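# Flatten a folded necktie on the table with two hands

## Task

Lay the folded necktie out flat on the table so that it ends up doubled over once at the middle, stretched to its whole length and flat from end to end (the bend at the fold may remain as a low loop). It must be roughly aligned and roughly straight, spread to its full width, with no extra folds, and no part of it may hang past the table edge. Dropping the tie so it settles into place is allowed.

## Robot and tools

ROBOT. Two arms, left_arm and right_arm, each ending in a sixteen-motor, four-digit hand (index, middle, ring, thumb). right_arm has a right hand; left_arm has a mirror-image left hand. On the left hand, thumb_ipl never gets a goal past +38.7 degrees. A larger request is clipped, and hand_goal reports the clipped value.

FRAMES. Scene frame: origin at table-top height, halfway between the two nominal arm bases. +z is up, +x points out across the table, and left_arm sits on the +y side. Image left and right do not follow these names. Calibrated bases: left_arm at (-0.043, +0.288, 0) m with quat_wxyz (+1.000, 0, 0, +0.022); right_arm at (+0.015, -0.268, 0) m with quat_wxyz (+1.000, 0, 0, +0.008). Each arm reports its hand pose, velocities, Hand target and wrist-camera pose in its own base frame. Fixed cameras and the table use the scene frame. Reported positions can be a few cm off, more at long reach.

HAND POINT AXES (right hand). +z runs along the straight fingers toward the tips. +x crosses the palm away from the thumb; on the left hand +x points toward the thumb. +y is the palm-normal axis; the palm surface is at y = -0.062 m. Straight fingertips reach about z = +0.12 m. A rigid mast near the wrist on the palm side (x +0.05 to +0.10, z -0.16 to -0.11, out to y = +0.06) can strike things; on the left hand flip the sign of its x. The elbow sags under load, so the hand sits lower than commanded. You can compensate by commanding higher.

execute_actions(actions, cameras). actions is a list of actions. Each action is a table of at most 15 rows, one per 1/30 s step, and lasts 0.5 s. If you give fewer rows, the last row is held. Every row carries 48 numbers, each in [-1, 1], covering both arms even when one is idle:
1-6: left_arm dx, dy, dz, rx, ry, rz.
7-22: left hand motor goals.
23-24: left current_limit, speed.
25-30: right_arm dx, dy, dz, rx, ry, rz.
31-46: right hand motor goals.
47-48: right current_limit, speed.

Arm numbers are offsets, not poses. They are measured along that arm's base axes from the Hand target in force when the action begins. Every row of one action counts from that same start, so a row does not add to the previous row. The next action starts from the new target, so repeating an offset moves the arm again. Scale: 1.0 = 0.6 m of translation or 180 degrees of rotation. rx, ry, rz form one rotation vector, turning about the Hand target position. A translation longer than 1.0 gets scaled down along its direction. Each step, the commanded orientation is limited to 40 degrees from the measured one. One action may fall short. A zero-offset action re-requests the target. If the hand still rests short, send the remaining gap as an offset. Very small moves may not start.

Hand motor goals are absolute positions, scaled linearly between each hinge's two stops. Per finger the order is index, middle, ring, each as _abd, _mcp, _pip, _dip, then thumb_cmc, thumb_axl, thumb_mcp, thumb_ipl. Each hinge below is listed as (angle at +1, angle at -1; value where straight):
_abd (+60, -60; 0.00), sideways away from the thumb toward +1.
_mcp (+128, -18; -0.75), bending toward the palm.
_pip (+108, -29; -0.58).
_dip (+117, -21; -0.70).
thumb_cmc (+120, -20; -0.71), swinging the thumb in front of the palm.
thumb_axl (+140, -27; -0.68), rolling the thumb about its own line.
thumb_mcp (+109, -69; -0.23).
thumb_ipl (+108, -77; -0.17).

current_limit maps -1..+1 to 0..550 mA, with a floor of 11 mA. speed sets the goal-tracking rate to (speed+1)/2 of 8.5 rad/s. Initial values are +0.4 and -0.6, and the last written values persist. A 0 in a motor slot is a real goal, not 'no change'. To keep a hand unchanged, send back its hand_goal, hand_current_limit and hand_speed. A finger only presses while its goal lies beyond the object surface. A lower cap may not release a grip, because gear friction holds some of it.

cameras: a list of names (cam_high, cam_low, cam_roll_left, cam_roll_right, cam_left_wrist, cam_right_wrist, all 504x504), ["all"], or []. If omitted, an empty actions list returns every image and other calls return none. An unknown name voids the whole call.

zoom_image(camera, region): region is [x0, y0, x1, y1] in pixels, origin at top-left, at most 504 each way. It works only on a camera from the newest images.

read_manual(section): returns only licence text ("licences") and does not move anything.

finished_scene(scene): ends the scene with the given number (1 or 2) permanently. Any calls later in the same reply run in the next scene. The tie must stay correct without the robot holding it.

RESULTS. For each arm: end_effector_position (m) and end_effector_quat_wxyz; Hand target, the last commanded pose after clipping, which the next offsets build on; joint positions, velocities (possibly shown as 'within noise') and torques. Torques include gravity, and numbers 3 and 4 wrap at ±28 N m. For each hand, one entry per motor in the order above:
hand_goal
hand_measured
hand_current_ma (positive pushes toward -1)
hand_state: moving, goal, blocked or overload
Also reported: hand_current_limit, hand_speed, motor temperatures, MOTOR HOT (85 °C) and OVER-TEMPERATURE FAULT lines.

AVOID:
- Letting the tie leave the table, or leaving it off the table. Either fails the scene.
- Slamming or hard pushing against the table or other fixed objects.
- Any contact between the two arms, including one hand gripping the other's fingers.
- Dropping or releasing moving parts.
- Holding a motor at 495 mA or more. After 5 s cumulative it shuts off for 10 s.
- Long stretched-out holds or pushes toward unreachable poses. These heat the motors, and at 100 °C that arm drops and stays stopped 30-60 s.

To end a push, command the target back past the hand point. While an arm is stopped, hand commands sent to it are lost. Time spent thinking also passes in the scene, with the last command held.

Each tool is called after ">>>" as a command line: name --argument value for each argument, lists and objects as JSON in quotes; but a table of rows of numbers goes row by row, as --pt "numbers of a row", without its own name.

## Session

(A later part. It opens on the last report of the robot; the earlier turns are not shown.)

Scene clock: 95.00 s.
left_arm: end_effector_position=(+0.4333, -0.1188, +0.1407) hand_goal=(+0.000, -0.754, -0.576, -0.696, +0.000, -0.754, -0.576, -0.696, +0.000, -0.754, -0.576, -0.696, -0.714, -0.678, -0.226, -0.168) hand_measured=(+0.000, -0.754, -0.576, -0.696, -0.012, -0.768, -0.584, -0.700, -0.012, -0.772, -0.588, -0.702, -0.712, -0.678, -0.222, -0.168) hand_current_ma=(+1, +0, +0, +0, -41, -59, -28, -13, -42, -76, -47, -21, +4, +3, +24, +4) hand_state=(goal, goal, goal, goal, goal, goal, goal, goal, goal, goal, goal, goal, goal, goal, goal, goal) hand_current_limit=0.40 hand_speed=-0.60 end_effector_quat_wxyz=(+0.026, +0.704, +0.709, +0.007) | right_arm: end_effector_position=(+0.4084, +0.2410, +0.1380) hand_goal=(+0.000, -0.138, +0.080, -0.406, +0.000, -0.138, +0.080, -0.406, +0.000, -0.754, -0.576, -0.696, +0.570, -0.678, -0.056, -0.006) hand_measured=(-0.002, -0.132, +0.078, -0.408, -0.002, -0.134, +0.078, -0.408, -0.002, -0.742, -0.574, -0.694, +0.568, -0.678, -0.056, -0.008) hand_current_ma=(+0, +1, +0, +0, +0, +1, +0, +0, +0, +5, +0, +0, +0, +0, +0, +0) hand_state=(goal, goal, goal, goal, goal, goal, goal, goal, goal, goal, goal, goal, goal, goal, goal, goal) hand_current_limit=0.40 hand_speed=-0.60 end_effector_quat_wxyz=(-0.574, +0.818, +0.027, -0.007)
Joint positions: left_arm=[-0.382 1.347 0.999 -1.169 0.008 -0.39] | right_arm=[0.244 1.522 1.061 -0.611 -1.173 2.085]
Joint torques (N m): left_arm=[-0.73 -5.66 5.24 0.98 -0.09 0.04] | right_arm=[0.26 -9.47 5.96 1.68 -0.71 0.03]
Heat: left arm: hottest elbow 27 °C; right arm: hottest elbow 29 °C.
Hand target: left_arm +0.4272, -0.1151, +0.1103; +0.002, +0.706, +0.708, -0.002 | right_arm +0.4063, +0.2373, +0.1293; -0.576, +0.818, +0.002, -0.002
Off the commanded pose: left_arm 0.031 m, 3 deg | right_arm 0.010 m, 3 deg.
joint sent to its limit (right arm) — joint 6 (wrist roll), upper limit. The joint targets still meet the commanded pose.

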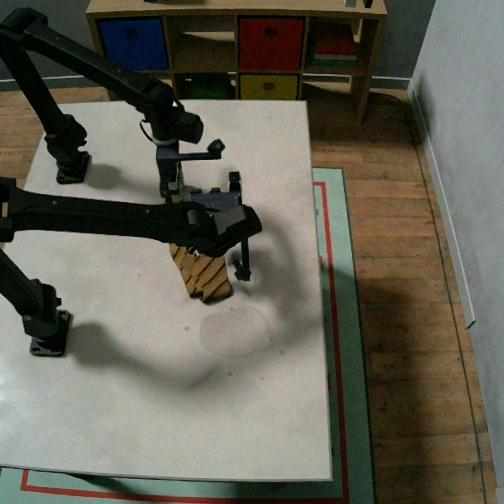

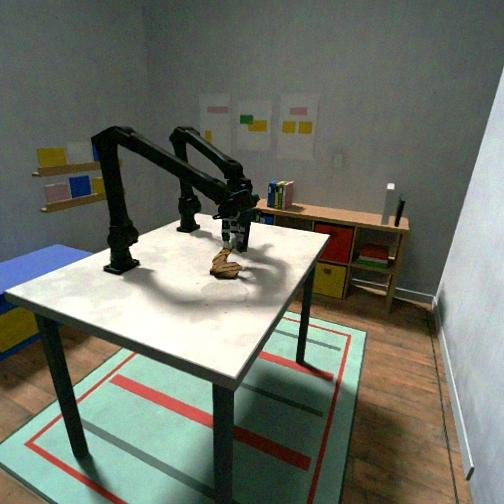

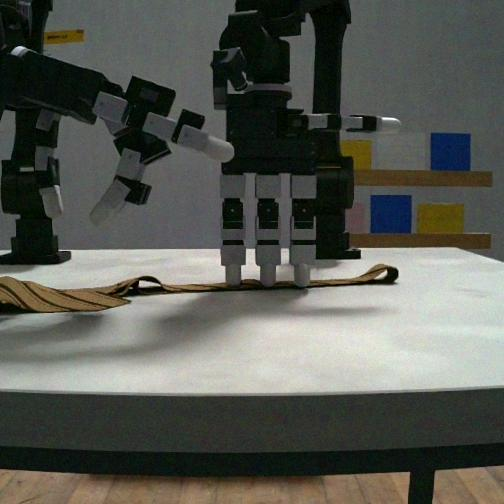

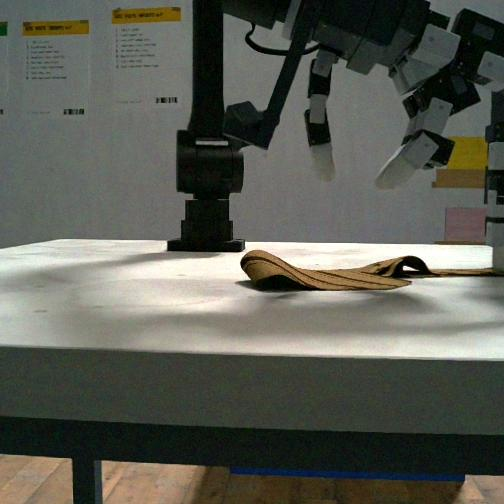

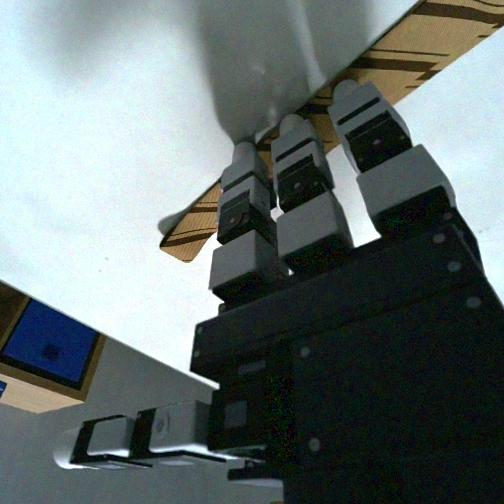

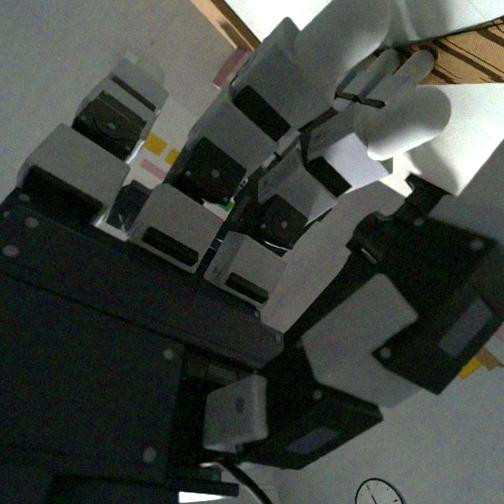

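>>> execute_actions --actions '[[[0,0,0,0,0,0,0,-0.754,-0.576,-0.696,0,-0.754,-0.576,-0.696,0,-0.754,-0.576,-0.696,-0.714,-0.678,-0.226,-0.168,0.4,-0.6,0,0.02,-0.03,0,0,0.067,0,-0.137,0.08,-0.406,0,-0.137,0.08,-0.406,0,-0.754,-0.576,-0.696,0.571,-0.678,-0.056,-0.005,0.4,-0.6]],[[0,0,0,0,0,0,0,-0.754,-0.576,-0.696,0,-0.754,-0.576,-0.696,0,-0.754,-0.576,-0.696,-0.714,-0.678,-0.226,-0.168,0.4,-0.6,0,0.017,-0.06,0,0,0,0,-0.137,0.08,-0.406,0,-0.137,0.08,-0.406,0,-0.754,-0.576,-0.696,0.571,-0.678,-0.056,-0.005,0.4,-0.6]]]' --cameras '["all"]'

>>> zoom_image --camera "cam_roll_right" --region '[220, 150, 504, 310]'

>>> zoom_image --camera "cam_roll_left" --region '[0, 150, 250, 330]'

>>> zoom_image --camera "cam_low" --region '[170, 190, 290, 290]'

>>> zoom_image --camera "cam_right_wrist" --region '[250, 0, 504, 200]'

Scene clock: 97.57 s.
left_arm: end_effector_position=(+0.4333, -0.1188, +0.1407) hand_goal=(+0.000, -0.754, -0.576, -0.696, +0.000, -0.754, -0.576, -0.696, +0.000, -0.754, -0.576, -0.696, -0.714, -0.678, -0.226, -0.168) hand_measured=(+0.000, -0.754, -0.576, -0.696, -0.012, -0.768, -0.584, -0.700, -0.012, -0.772, -0.588, -0.702, -0.712, -0.678, -0.222, -0.168) hand_current_ma=(+1, +0, +0, +0, -41, -59, -28, -13, -42, -76, -47, -21, +4, +3, +24, +4) hand_state=(goal, goal, goal, goal, goal, goal, goal, goal, goal, goal, goal, goal, goal, goal, goal, goal) hand_current_limit=0.40 hand_speed=-0.60 end_effector_quat_wxyz=(+0.026, +0.704, +0.709, +0.007) | right_arm: end_effector_position=(+0.4026, +0.2554, +0.0783) hand_goal=(+0.000, -0.138, +0.080, -0.406, +0.000, -0.138, +0.080, -0.406, +0.000, -0.754, -0.576, -0.696, +0.570, -0.678, -0.056, -0.006) hand_measured=(+0.000, -0.132, +0.078, -0.408, +0.000, -0.134, +0.078, -0.408, +0.000, -0.742, -0.574, -0.694, +0.570, -0.678, -0.056, -0.008) hand_current_ma=(+0, +1, +0, +0, +0, +1, +0, +0, +0, +6, +0, +0, +0, +0, +0, +0) hand_state=(goal, goal, goal, goal, goal, goal, goal, goal, goal, goal, goal, goal, goal, goal, goal, goal) hand_current_limit=0.40 hand_speed=-0.60 end_effector_quat_wxyz=(-0.573, +0.813, +0.087, -0.061)
Joint positions: left_arm=[-0.382 1.347 0.999 -1.169 0.008 -0.39] | right_arm=[0.277 1.699 1.123 -0.818 -1.223 1.759]
Joint torques (N m): left_arm=[-0.91 -5.66 5.24 0.99 -0.08 0.05] | right_arm=[2.43 -9.82 6.99 1.11 -0.83 0.02]
Heat: left arm: hottest elbow 27 °C; right arm: hottest elbow 29 °C.
Hand target: left_arm +0.4272, -0.1151, +0.1103; +0.002, +0.706, +0.708, -0.002 | right_arm +0.4063, +0.2595, +0.0753; -0.572, +0.813, +0.088, -0.063
Off the commanded pose: left_arm 0.031 m, 3 deg | right_arm 0.006 m, 0 deg.

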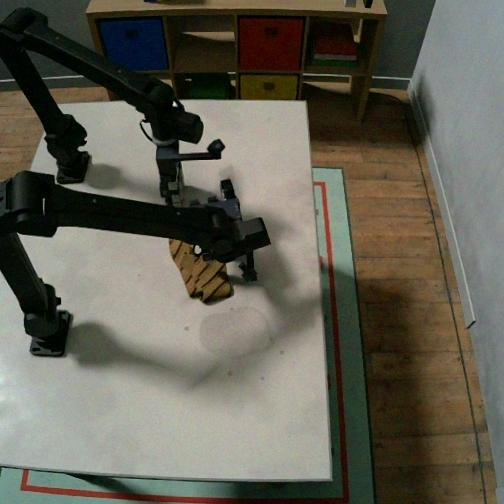

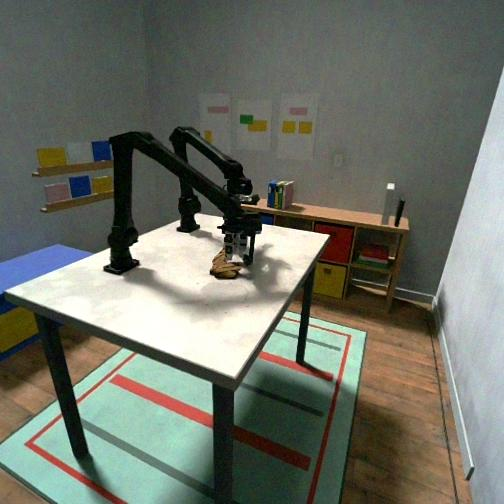

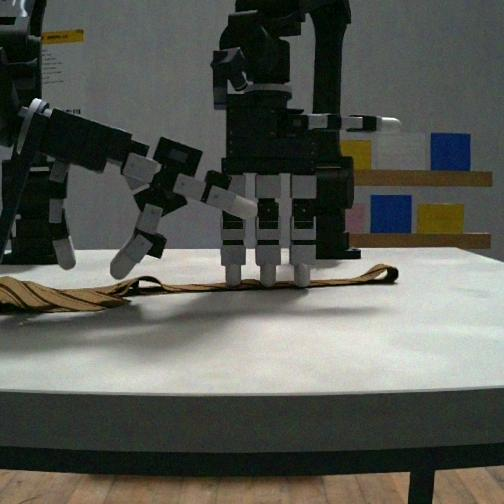

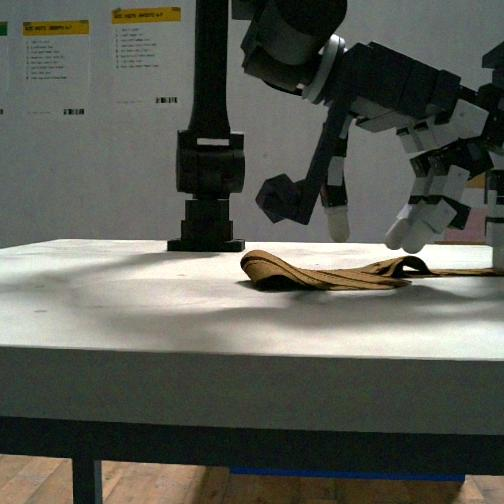

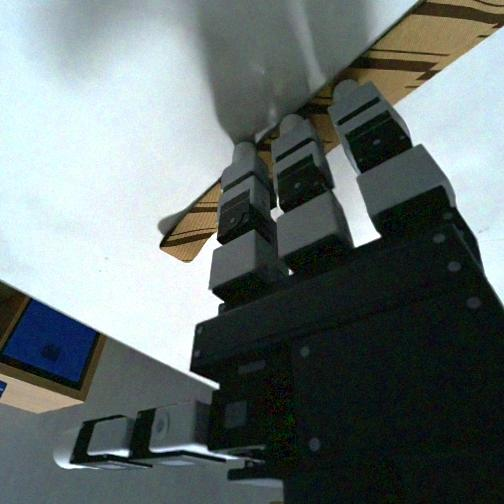

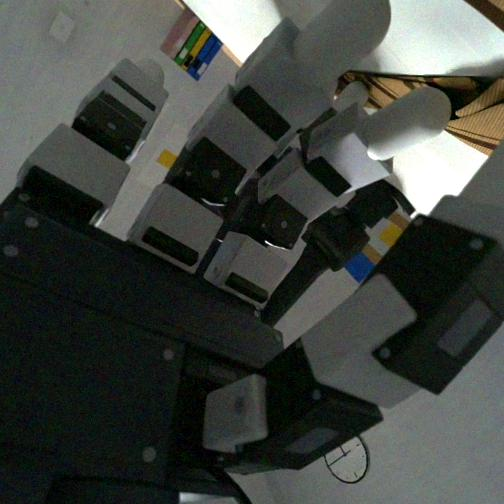

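Scaled by 1.775 from the camera's 504x504 image, which has a finer 720x720 frame.

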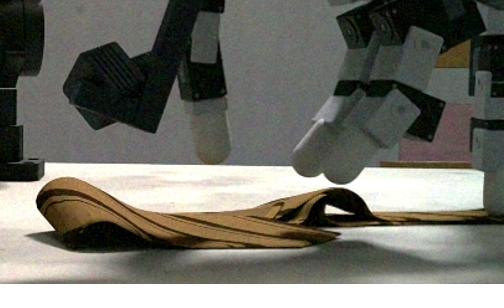

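Scaled by 2.016 from the camera's 504x504 image, which has a finer 720x720 frame.

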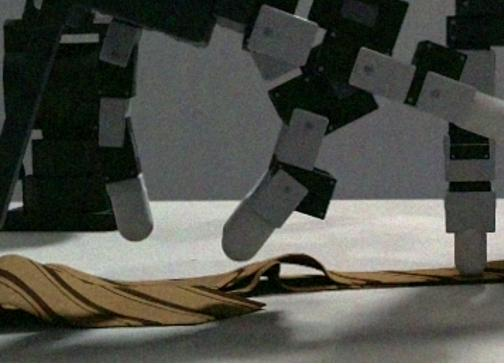

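Scaled by 4.200 from the camera's 504x504 image, which has a finer 720x720 frame.

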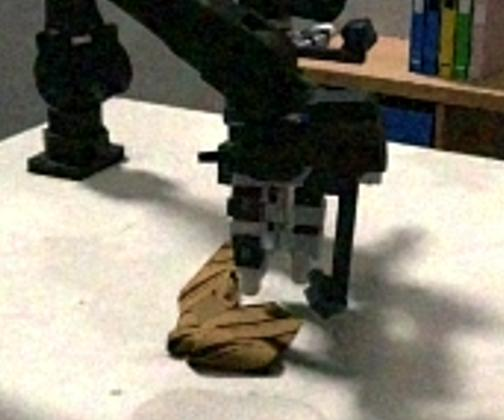

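Scaled by 1.984 from the camera's 504x504 image, which has a finer 720x720 frame.

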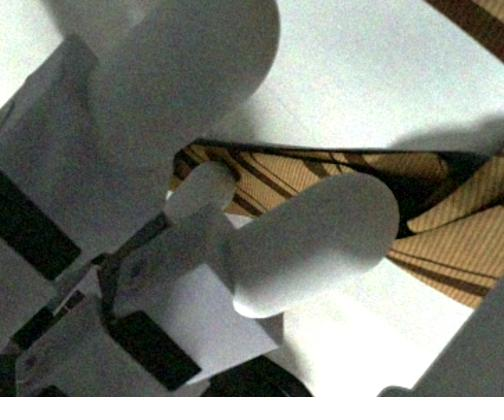

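>>> execute_actions --actions '[[[0,0,0,0,0,0,0,-0.754,-0.576,-0.696,0,-0.754,-0.576,-0.696,0,-0.754,-0.576,-0.696,-0.714,-0.678,-0.226,-0.168,0.4,-0.6,0.006,0.006,-0.05,0,0,0,0,-0.137,0.08,-0.406,0,-0.137,0.08,-0.406,0,-0.754,-0.576,-0.696,0.571,-0.678,-0.056,-0.005,0.4,-0.6]],[[0,0,0,0,0,0,0,-0.754,-0.576,-0.696,0,-0.754,-0.576,-0.696,0,-0.754,-0.576,-0.696,-0.714,-0.678,-0.226,-0.168,0.4,-0.6,0,0,-0.015,0,0,0,0,-0.137,0.08,-0.406,0,-0.137,0.08,-0.406,0,-0.754,-0.576,-0.696,0.571,-0.678,-0.056,-0.005,0.4,-0.6]]]' --cameras '["all"]'

>>> zoom_image --camera "cam_roll_right" --region '[220, 150, 504, 310]'

>>> zoom_image --camera "cam_roll_left" --region '[0, 150, 250, 330]'

>>> zoom_image --camera "cam_low" --region '[170, 190, 290, 290]'

Scene clock: 100.03 s.
left_arm: end_effector_position=(+0.4333, -0.1188, +0.1407) hand_goal=(+0.000, -0.754, -0.576, -0.696, +0.000, -0.754, -0.576, -0.696, +0.000, -0.754, -0.576, -0.696, -0.714, -0.678, -0.226, -0.168) hand_measured=(+0.000, -0.754, -0.576, -0.696, -0.012, -0.768, -0.584, -0.700, -0.012, -0.772, -0.588, -0.702, -0.712, -0.678, -0.222, -0.168) hand_current_ma=(+1, +0, +0, +0, -41, -59, -28, -13, -42, -76, -47, -21, +4, +3, +24, +4) hand_state=(goal, goal, goal, goal, goal, goal, goal, goal, goal, goal, goal, goal, goal, goal, goal, goal) hand_current_limit=0.40 hand_speed=-0.60 end_effector_quat_wxyz=(+0.026, +0.704, +0.709, +0.007) | right_arm: end_effector_position=(+0.4191, +0.2610, +0.0529) hand_goal=(+0.000, -0.138, +0.080, -0.406, +0.000, -0.138, +0.080, -0.406, +0.000, -0.754, -0.576, -0.696, +0.570, -0.678, -0.056, -0.006) hand_measured=(+0.000, -0.134, +0.078, -0.408, +0.000, -0.134, +0.078, -0.408, +0.000, -0.742, -0.574, -0.694, +0.570, -0.678, -0.056, -0.008) hand_current_ma=(+0, +1, +0, +0, +0, +1, +0, +0, +0, +6, +0, +0, +0, +0, +0, +0) hand_state=(goal, goal, goal, goal, goal, goal, goal, goal, goal, goal, goal, goal, goal, goal, goal, goal) hand_current_limit=0.40 hand_speed=-0.60 end_effector_quat_wxyz=(-0.576, +0.811, +0.096, -0.046)
Joint positions: left_arm=[-0.382 1.347 0.999 -1.169 0.008 -0.39] | right_arm=[0.279 1.757 1.123 -0.71 -1.222 1.772]
Joint torques (N m): left_arm=[-0.85 -5.71 5.26 1.01 -0.08 0.05] | right_arm=[1.73 -9.64 5.29 1.2 -0.82 -0.07]
Heat: left arm: hottest elbow 27 °C; right arm: hottest elbow 29 °C.
Hand target: left_arm +0.4272, -0.1151, +0.1103; +0.002, +0.706, +0.708, -0.002 | right_arm +0.4100, +0.2631, +0.0364; -0.572, +0.813, +0.088, -0.063
Off the commanded pose: left_arm 0.031 m, 3 deg | right_arm 0.019 m, 2 deg.

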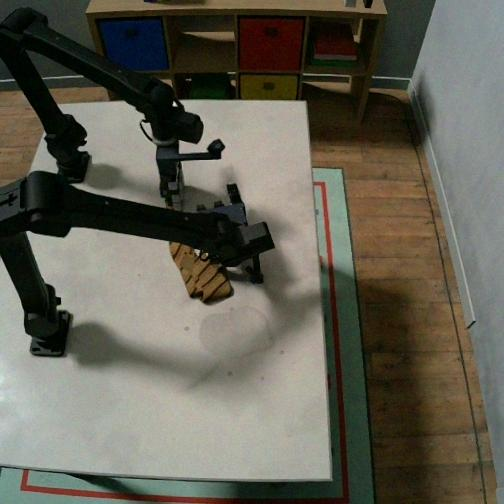

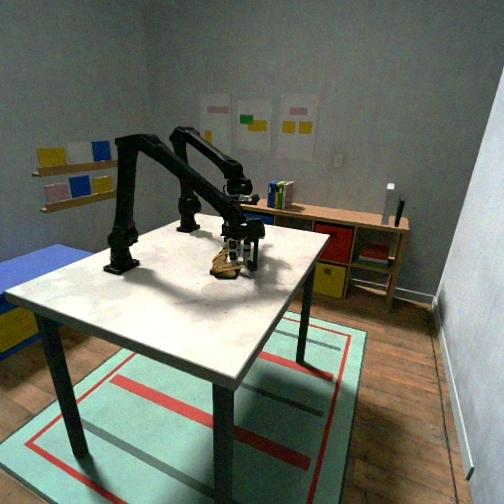

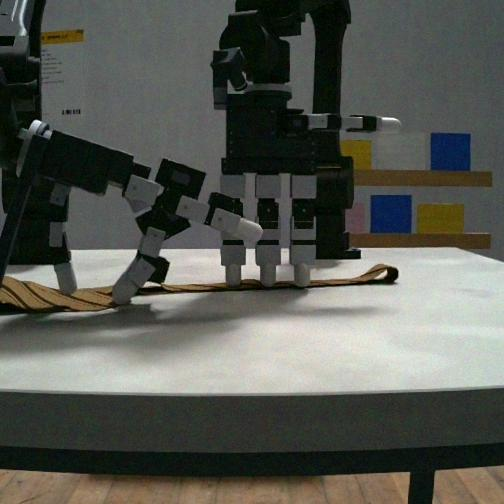

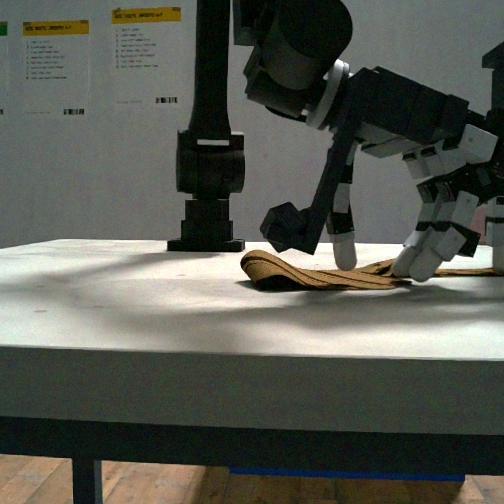

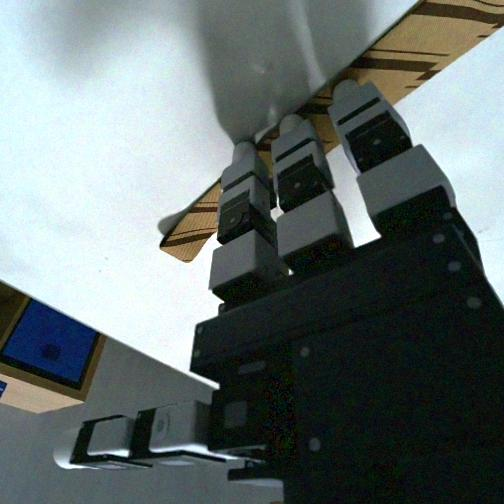

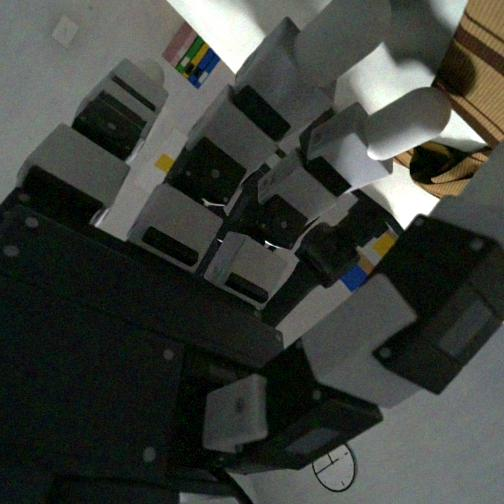

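Scaled by 1.775 from the camera's 504x504 image, which has a finer 720x720 frame.

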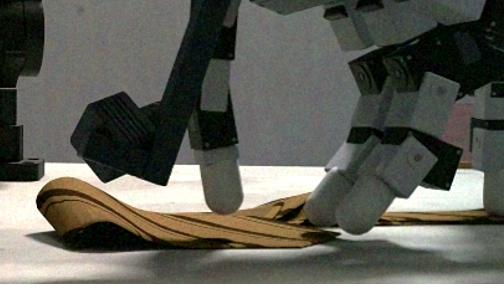

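Scaled by 2.016 from the camera's 504x504 image, which has a finer 720x720 frame.

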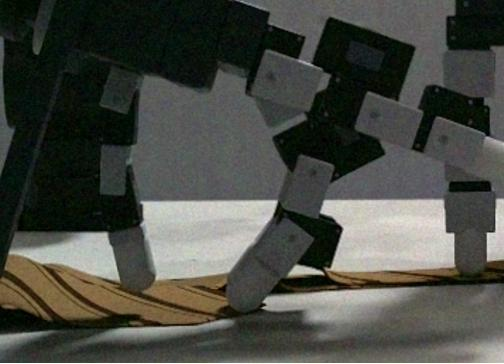

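Scaled by 4.200 from the camera's 504x504 image, which has a finer 720x720 frame.

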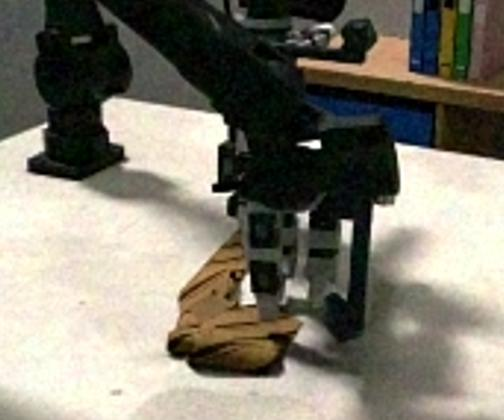

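>>> execute_actions --actions '[[[0,0,0,0,0,0,0,-0.754,-0.576,-0.696,0,-0.754,-0.576,-0.696,0,-0.754,-0.576,-0.696,-0.714,-0.678,-0.226,-0.168,0.4,-0.6,-0.03,-0.004,0,0,0,0,0,-0.137,0.08,-0.406,0,-0.137,0.08,-0.406,0,-0.754,-0.576,-0.696,0.571,-0.678,-0.056,-0.005,0.4,-0.6]],[[0,0,0,0,0,0,0,-0.754,-0.576,-0.696,0,-0.754,-0.576,-0.696,0,-0.754,-0.576,-0.696,-0.714,-0.678,-0.226,-0.168,0.4,-0.6,0,0,-0.012,0,0,0,0,-0.137,0.08,-0.406,0,-0.137,0.08,-0.406,0,-0.754,-0.576,-0.696,0.571,-0.678,-0.056,-0.005,0.4,-0.6]]]' --cameras '["cam_low","cam_roll_left","cam_roll_right","cam_right_wrist"]'

>>> zoom_image --camera "cam_roll_right" --region '[220, 150, 504, 310]'

>>> zoom_image --camera "cam_low" --region '[190, 230, 270, 290]'

Scene clock: 101.60 s.
left_arm: end_effector_position=(+0.4333, -0.1188, +0.1407) hand_goal=(+0.000, -0.754, -0.576, -0.696, +0.000, -0.754, -0.576, -0.696, +0.000, -0.754, -0.576, -0.696, -0.714, -0.678, -0.226, -0.168) hand_measured=(+0.000, -0.754, -0.576, -0.696, -0.012, -0.768, -0.584, -0.700, -0.012, -0.772, -0.588, -0.702, -0.712, -0.678, -0.222, -0.168) hand_current_ma=(+1, +0, +0, +0, -41, -59, -28, -13, -42, -76, -47, -21, +4, +3, +24, +4) hand_state=(goal, goal, goal, goal, goal, goal, goal, goal, goal, goal, goal, goal, goal, goal, goal, goal) hand_current_limit=0.40 hand_speed=-0.60 end_effector_quat_wxyz=(+0.026, +0.704, +0.709, +0.007) | right_arm: end_effector_position=(+0.4029, +0.2605, +0.0451) hand_goal=(+0.000, -0.138, +0.080, -0.406, +0.000, -0.138, +0.080, -0.406, +0.000, -0.754, -0.576, -0.696, +0.570, -0.678, -0.056, -0.006) hand_measured=(+0.006, -0.126, +0.098, -0.392, +0.000, -0.134, +0.078, -0.408, +0.000, -0.742, -0.574, -0.694, +0.570, -0.678, -0.056, -0.008) hand_current_ma=(+1, +5, +10, +6, +0, +1, +0, +0, +0, +6, +0, +0, +0, +0, +0, +0) hand_state=(goal, goal, goal, goal, goal, goal, goal, goal, goal, goal, goal, goal, goal, goal, goal, goal) hand_current_limit=0.40 hand_speed=-0.60 end_effector_quat_wxyz=(-0.578, +0.809, +0.092, -0.050)
Joint positions: left_arm=[-0.382 1.347 0.999 -1.169 0.008 -0.39] | right_arm=[0.285 1.739 1.066 -0.657 -1.227 1.799]
Joint torques (N m): left_arm=[-0.97 -5.71 5.2 1.01 -0.08 0.05] | right_arm=[2.84 -9.64 4.48 1.46 -0.51 -0.04]
Heat: left arm: hottest elbow 27 °C; right arm: hottest elbow 29 °C.
Hand target: left_arm +0.4272, -0.1151, +0.1103; +0.002, +0.706, +0.708, -0.002 | right_arm +0.3920, +0.2607, +0.0292; -0.572, +0.813, +0.088, -0.063
Off the commanded pose: left_arm 0.031 m, 3 deg | right_arm 0.019 m, 2 deg.
Images, in order (width x height): cam_low 504x504, cam_roll_left 504x504, cam_roll_right 504x504, cam_right_wrist 504x504.

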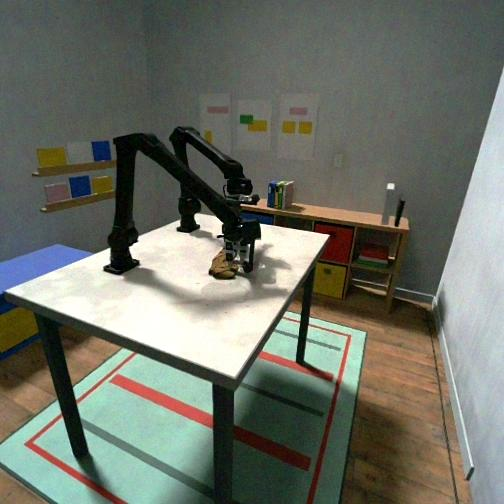

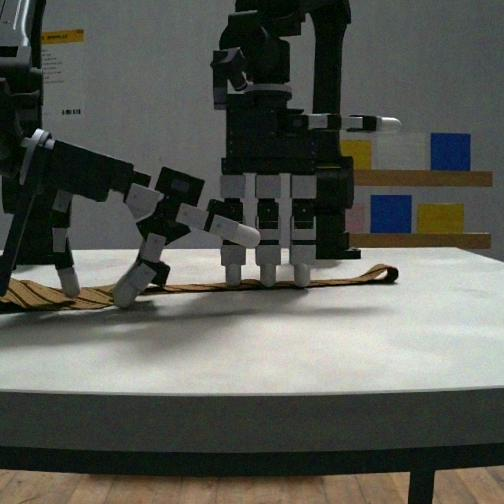

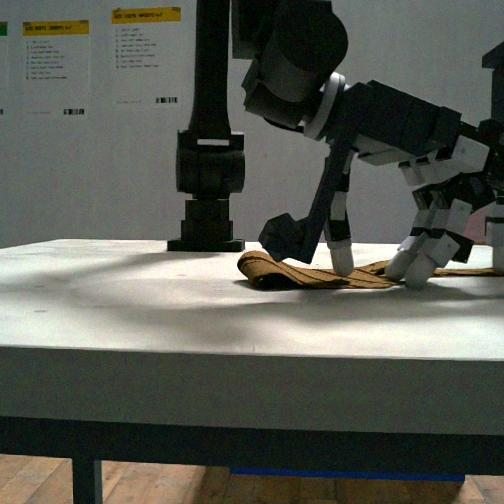

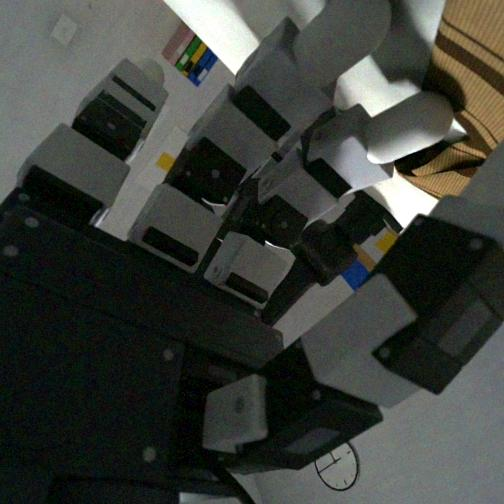

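Scaled by 1.775 from the camera's 504x504 image, which has a finer 720x720 frame.

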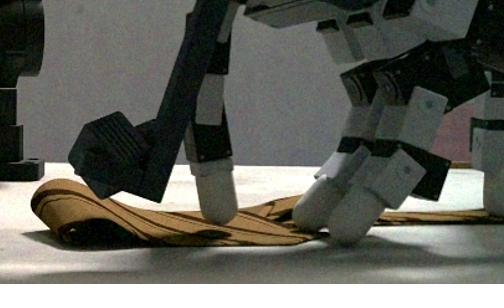

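Scaled by 6.300 from the camera's 504x504 image, which has a finer 720x720 frame.

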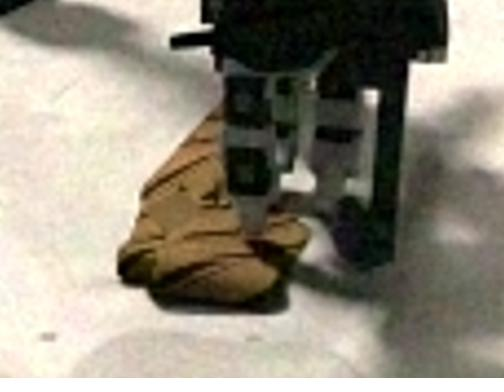

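>>> zoom_image --camera "cam_roll_left" --region '[0, 220, 200, 330]'

>>> zoom_image --camera "cam_right_wrist" --region '[300, 0, 504, 230]'

Scaled by 2.520 from the camera's 504x504 image, which has a finer 720x720 frame.

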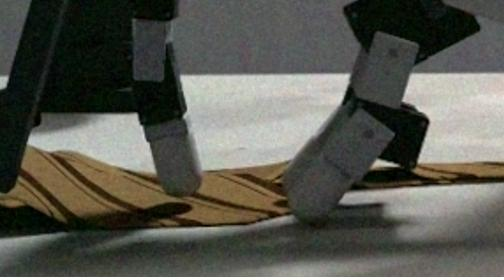

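Scaled by 2.191 from the camera's 504x504 image, which has a finer 720x720 frame.

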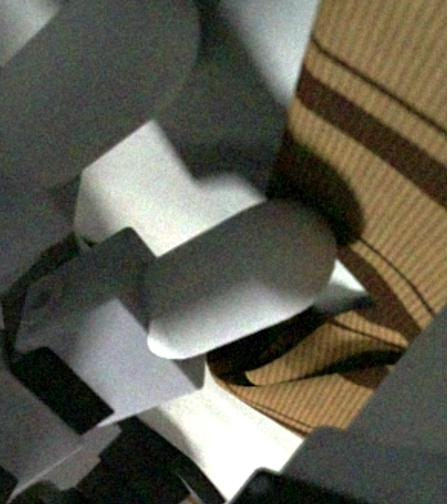

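>>> execute_actions --actions '[[[0,0,0,0,0,0,0,-0.754,-0.576,-0.696,0,-0.754,-0.576,-0.696,0,-0.754,-0.576,-0.696,-0.714,-0.678,-0.226,-0.168,0.4,-0.6,0,0,0.04,0,0,0,0,-0.137,0.08,-0.406,0,-0.137,0.08,-0.406,0,-0.754,-0.576,-0.696,0.571,-0.678,-0.056,-0.005,0.4,-0.6]],[[0,0,0,0,0,0,0,-0.754,-0.576,-0.696,0,-0.754,-0.576,-0.696,0,-0.754,-0.576,-0.696,-0.714,-0.678,-0.226,-0.168,0.4,-0.6,-0.03,-0.04,0,0,0,0,0,-0.137,0.08,-0.406,0,-0.137,0.08,-0.406,0,-0.754,-0.576,-0.696,0.571,-0.678,-0.056,-0.005,0.4,-0.6]],[[0,0,0,0,0,0,0,-0.754,-0.576,-0.696,0,-0.754,-0.576,-0.696,0,-0.754,-0.576,-0.696,-0.714,-0.678,-0.226,-0.168,0.4,-0.6,0,0,-0.035,0,0,0,0,-0.137,0.08,-0.406,0,-0.137,0.08,-0.406,0,-0.754,-0.576,-0.696,0.571,-0.678,-0.056,-0.005,0.4,-0.6]]]' --cameras '["cam_low","cam_roll_left","cam_roll_right","cam_right_wrist"]'

>>> zoom_image --camera "cam_roll_right" --region '[220, 150, 504, 310]'

>>> zoom_image --camera "cam_low" --region '[190, 230, 270, 290]'

>>> zoom_image --camera "cam_right_wrist" --region '[250, 0, 504, 230]'

Scene clock: 104.90 s.
left_arm: end_effector_position=(+0.4333, -0.1188, +0.1407) hand_goal=(+0.000, -0.754, -0.576, -0.696, +0.000, -0.754, -0.576, -0.696, +0.000, -0.754, -0.576, -0.696, -0.714, -0.678, -0.226, -0.168) hand_measured=(+0.000, -0.754, -0.576, -0.696, -0.012, -0.768, -0.584, -0.700, -0.012, -0.772, -0.588, -0.702, -0.712, -0.678, -0.222, -0.168) hand_current_ma=(+1, +0, +0, +0, -41, -59, -28, -13, -42, -76, -47, -21, +4, +3, +24, +4) hand_state=(goal, goal, goal, goal, goal, goal, goal, goal, goal, goal, goal, goal, goal, goal, goal, goal) hand_current_limit=0.40 hand_speed=-0.60 end_effector_quat_wxyz=(+0.026, +0.704, +0.709, +0.007) | right_arm: end_effector_position=(+0.3777, +0.2416, +0.0500) hand_goal=(+0.000, -0.138, +0.080, -0.406, +0.000, -0.138, +0.080, -0.406, +0.000, -0.754, -0.576, -0.696, +0.570, -0.678, -0.056, -0.006) hand_measured=(+0.000, -0.128, +0.090, -0.398, +0.000, -0.134, +0.078, -0.408, +0.000, -0.742, -0.574, -0.694, +0.572, -0.678, -0.056, -0.008) hand_current_ma=(+0, +4, +4, +2, +0, +1, +0, +0, +0, +6, +0, +0, +0, +0, +0, +0) hand_state=(goal, goal, goal, goal, goal, goal, goal, goal, goal, goal, goal, goal, goal, goal, goal, goal) hand_current_limit=0.40 hand_speed=-0.60 end_effector_quat_wxyz=(-0.576, +0.810, +0.094, -0.056)
Joint positions: left_arm=[-0.382 1.347 0.999 -1.169 0.008 -0.39] | right_arm=[0.261 1.686 1.014 -0.763 -1.23 1.697]
Joint torques (N m): left_arm=[-0.85 -5.71 5.22 1.01 -0.07 0.04] | right_arm=[0.97 -8.47 4.68 1.29 -0.71 -0.2]
Heat: left arm: hottest elbow 27 °C; right arm: hottest waist 28 °C.
Hand target: left_arm +0.4272, -0.1151, +0.1103; +0.002, +0.706, +0.708, -0.002 | right_arm +0.3739, +0.2367, +0.0322; -0.572, +0.813, +0.087, -0.063
Off the commanded pose: left_arm 0.031 m, 3 deg | right_arm 0.019 m, 1 deg.
Images, in order (width x height): cam_low 504x504, cam_roll_left 504x504, cam_roll_right 504x504, cam_right_wrist 504x504.

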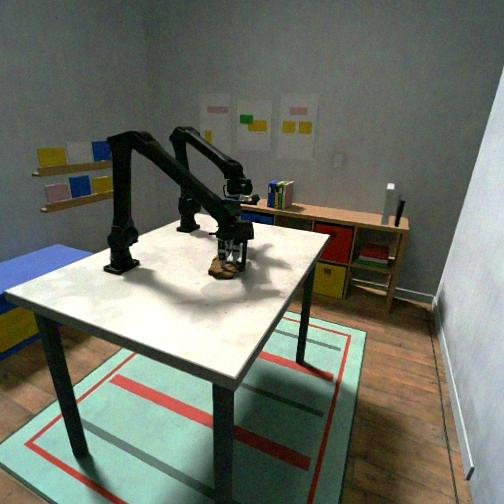

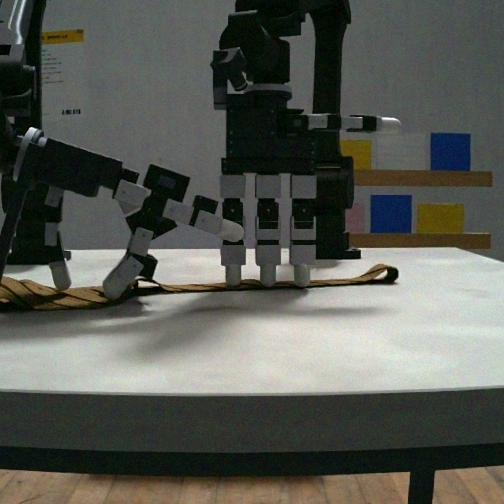

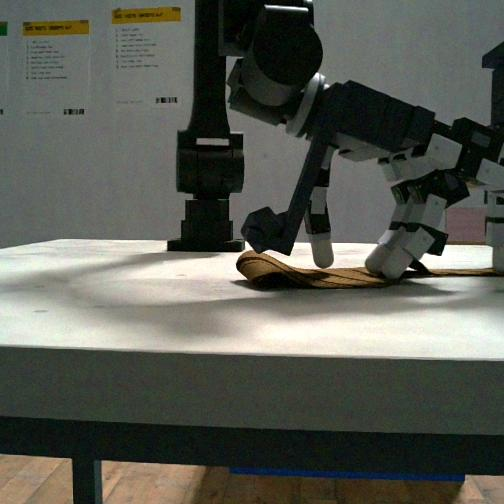

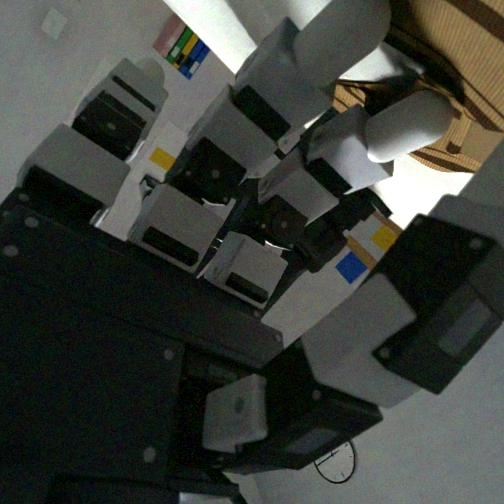

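Scaled by 1.775 from the camera's 504x504 image, which has a finer 720x720 frame.

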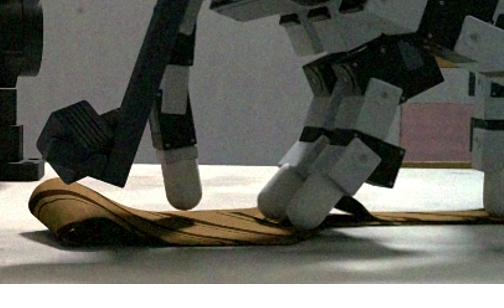

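Scaled by 6.300 from the camera's 504x504 image, which has a finer 720x720 frame.

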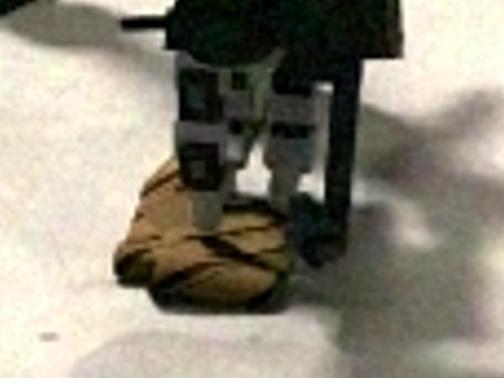

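Scaled by 1.984 from the camera's 504x504 image, which has a finer 720x720 frame.

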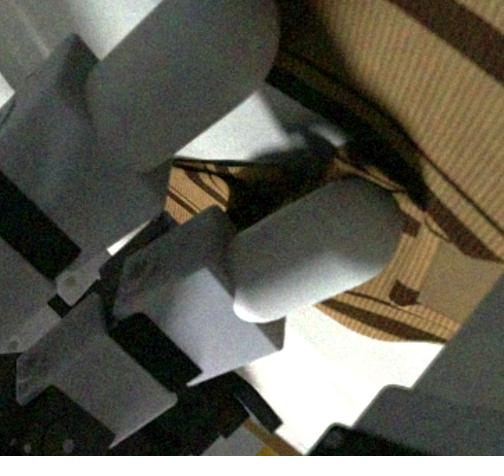

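>>> execute_actions --actions '[[[0,0,0,0,0,0,0,-0.754,-0.576,-0.696,0,-0.754,-0.576,-0.696,0,-0.754,-0.576,-0.696,-0.714,-0.678,-0.226,-0.168,0.4,-0.6,0,0,0.03,0,0,0,0,-0.137,0.08,-0.406,0,-0.137,0.08,-0.406,0,-0.754,-0.576,-0.696,0.571,-0.678,-0.056,-0.005,0.4,-0.6]],[[0,0,0,0,0,0,0,-0.754,-0.576,-0.696,0,-0.754,-0.576,-0.696,0,-0.754,-0.576,-0.696,-0.714,-0.678,-0.226,-0.168,0.4,-0.6,0.024,-0.026,0,0,0,0,0,-0.137,0.08,-0.406,0,-0.137,0.08,-0.406,0,-0.754,-0.576,-0.696,0.571,-0.678,-0.056,-0.005,0.4,-0.6]],[[0,0,0,0,0,0,0,-0.754,-0.576,-0.696,0,-0.754,-0.576,-0.696,0,-0.754,-0.576,-0.696,-0.714,-0.678,-0.226,-0.168,0.4,-0.6,0,0,-0.035,0,0,0,0,-0.137,0.08,-0.406,0,-0.137,0.08,-0.406,0,-0.754,-0.576,-0.696,0.571,-0.678,-0.056,-0.005,0.4,-0.6]]]' --cameras '["cam_low","cam_roll_left","cam_roll_right","cam_right_wrist"]'

>>> zoom_image --camera "cam_roll_right" --region '[220, 150, 504, 310]'

>>> zoom_image --camera "cam_right_wrist" --region '[250, 0, 504, 230]'

Scene clock: 107.73 s.
left_arm: end_effector_position=(+0.4333, -0.1188, +0.1407) hand_goal=(+0.000, -0.754, -0.576, -0.696, +0.000, -0.754, -0.576, -0.696, +0.000, -0.754, -0.576, -0.696, -0.714, -0.678, -0.226, -0.168) hand_measured=(+0.000, -0.754, -0.576, -0.696, -0.012, -0.768, -0.584, -0.700, -0.012, -0.772, -0.588, -0.702, -0.712, -0.678, -0.222, -0.168) hand_current_ma=(+1, +0, +0, +0, -41, -59, -28, -13, -42, -76, -47, -21, +4, +3, +24, +4) hand_state=(goal, goal, goal, goal, goal, goal, goal, goal, goal, goal, goal, goal, goal, goal, goal, goal) hand_current_limit=0.40 hand_speed=-0.60 end_effector_quat_wxyz=(+0.026, +0.704, +0.709, +0.007) | right_arm: end_effector_position=(+0.3748, +0.2216, +0.0453) hand_goal=(+0.000, -0.138, +0.080, -0.406, +0.000, -0.138, +0.080, -0.406, +0.000, -0.754, -0.576, -0.696, +0.570, -0.678, -0.056, -0.006) hand_measured=(-0.002, -0.126, +0.110, -0.382, +0.000, -0.126, +0.090, -0.398, +0.000, -0.742, -0.574, -0.694, +0.572, -0.678, -0.056, -0.008) hand_current_ma=(+0, +6, +22, +15, +0, +5, +4, +2, +0, +6, +0, +0, +0, +0, +0, +0) hand_state=(goal, goal, blocked, blocked, goal, goal, goal, goal, goal, goal, goal, goal, goal, goal, goal, goal) hand_current_limit=0.40 hand_speed=-0.60 end_effector_quat_wxyz=(-0.580, +0.808, +0.079, -0.069)
Joint positions: left_arm=[-0.382 1.347 0.999 -1.169 0.008 -0.39] | right_arm=[0.213 1.713 1.029 -0.896 -1.248 1.582]
Joint torques (N m): left_arm=[-0.97 -5.71 5.23 0.98 -0.08 0.05] | right_arm=[0.97 -6.77 7.1 1.21 -0.07 -0.25]
Heat: left arm: hottest elbow 26 °C; right arm: hottest waist 28 °C.
Hand target: left_arm +0.4272, -0.1151, +0.1103; +0.002, +0.706, +0.708, -0.002 | right_arm +0.3884, +0.2210, +0.0292; -0.572, +0.813, +0.087, -0.063
Off the commanded pose: left_arm 0.031 m, 3 deg | right_arm 0.021 m, 2 deg.
Images, in order (width x height): cam_low 504x504, cam_roll_left 504x504, cam_roll_right 504x504, cam_right_wrist 504x504.

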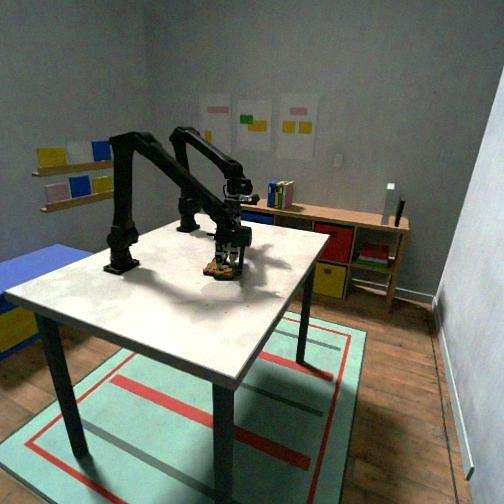

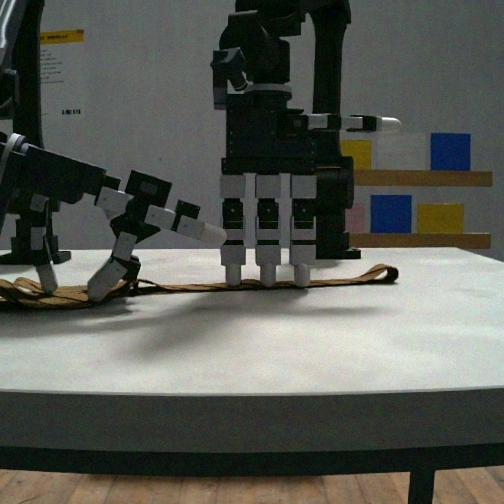

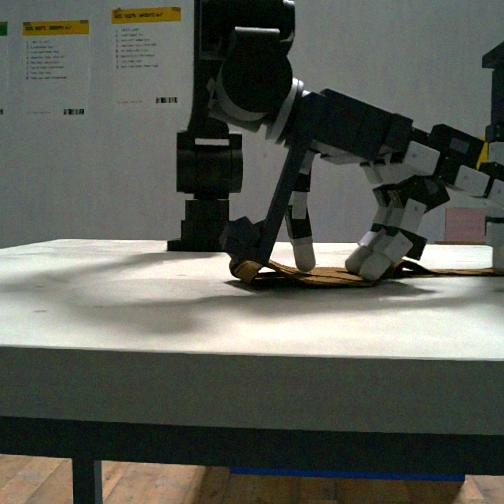

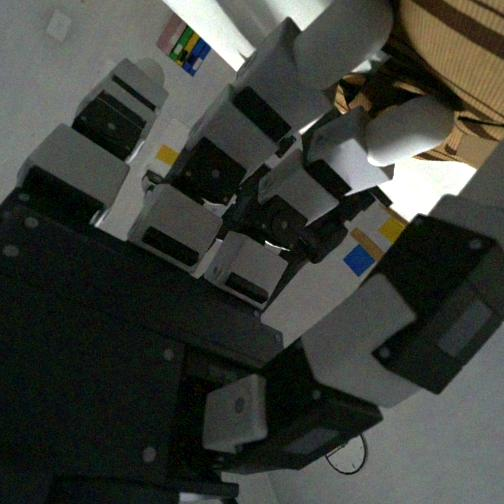

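Scaled by 1.775 from the camera's 504x504 image, which has a finer 720x720 frame.

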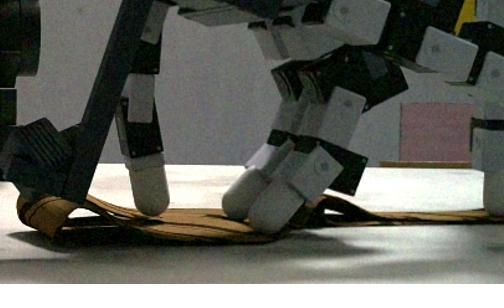

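Scaled by 1.984 from the camera's 504x504 image, which has a finer 720x720 frame.

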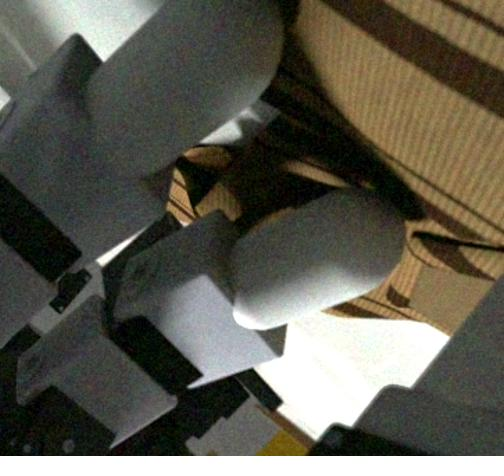

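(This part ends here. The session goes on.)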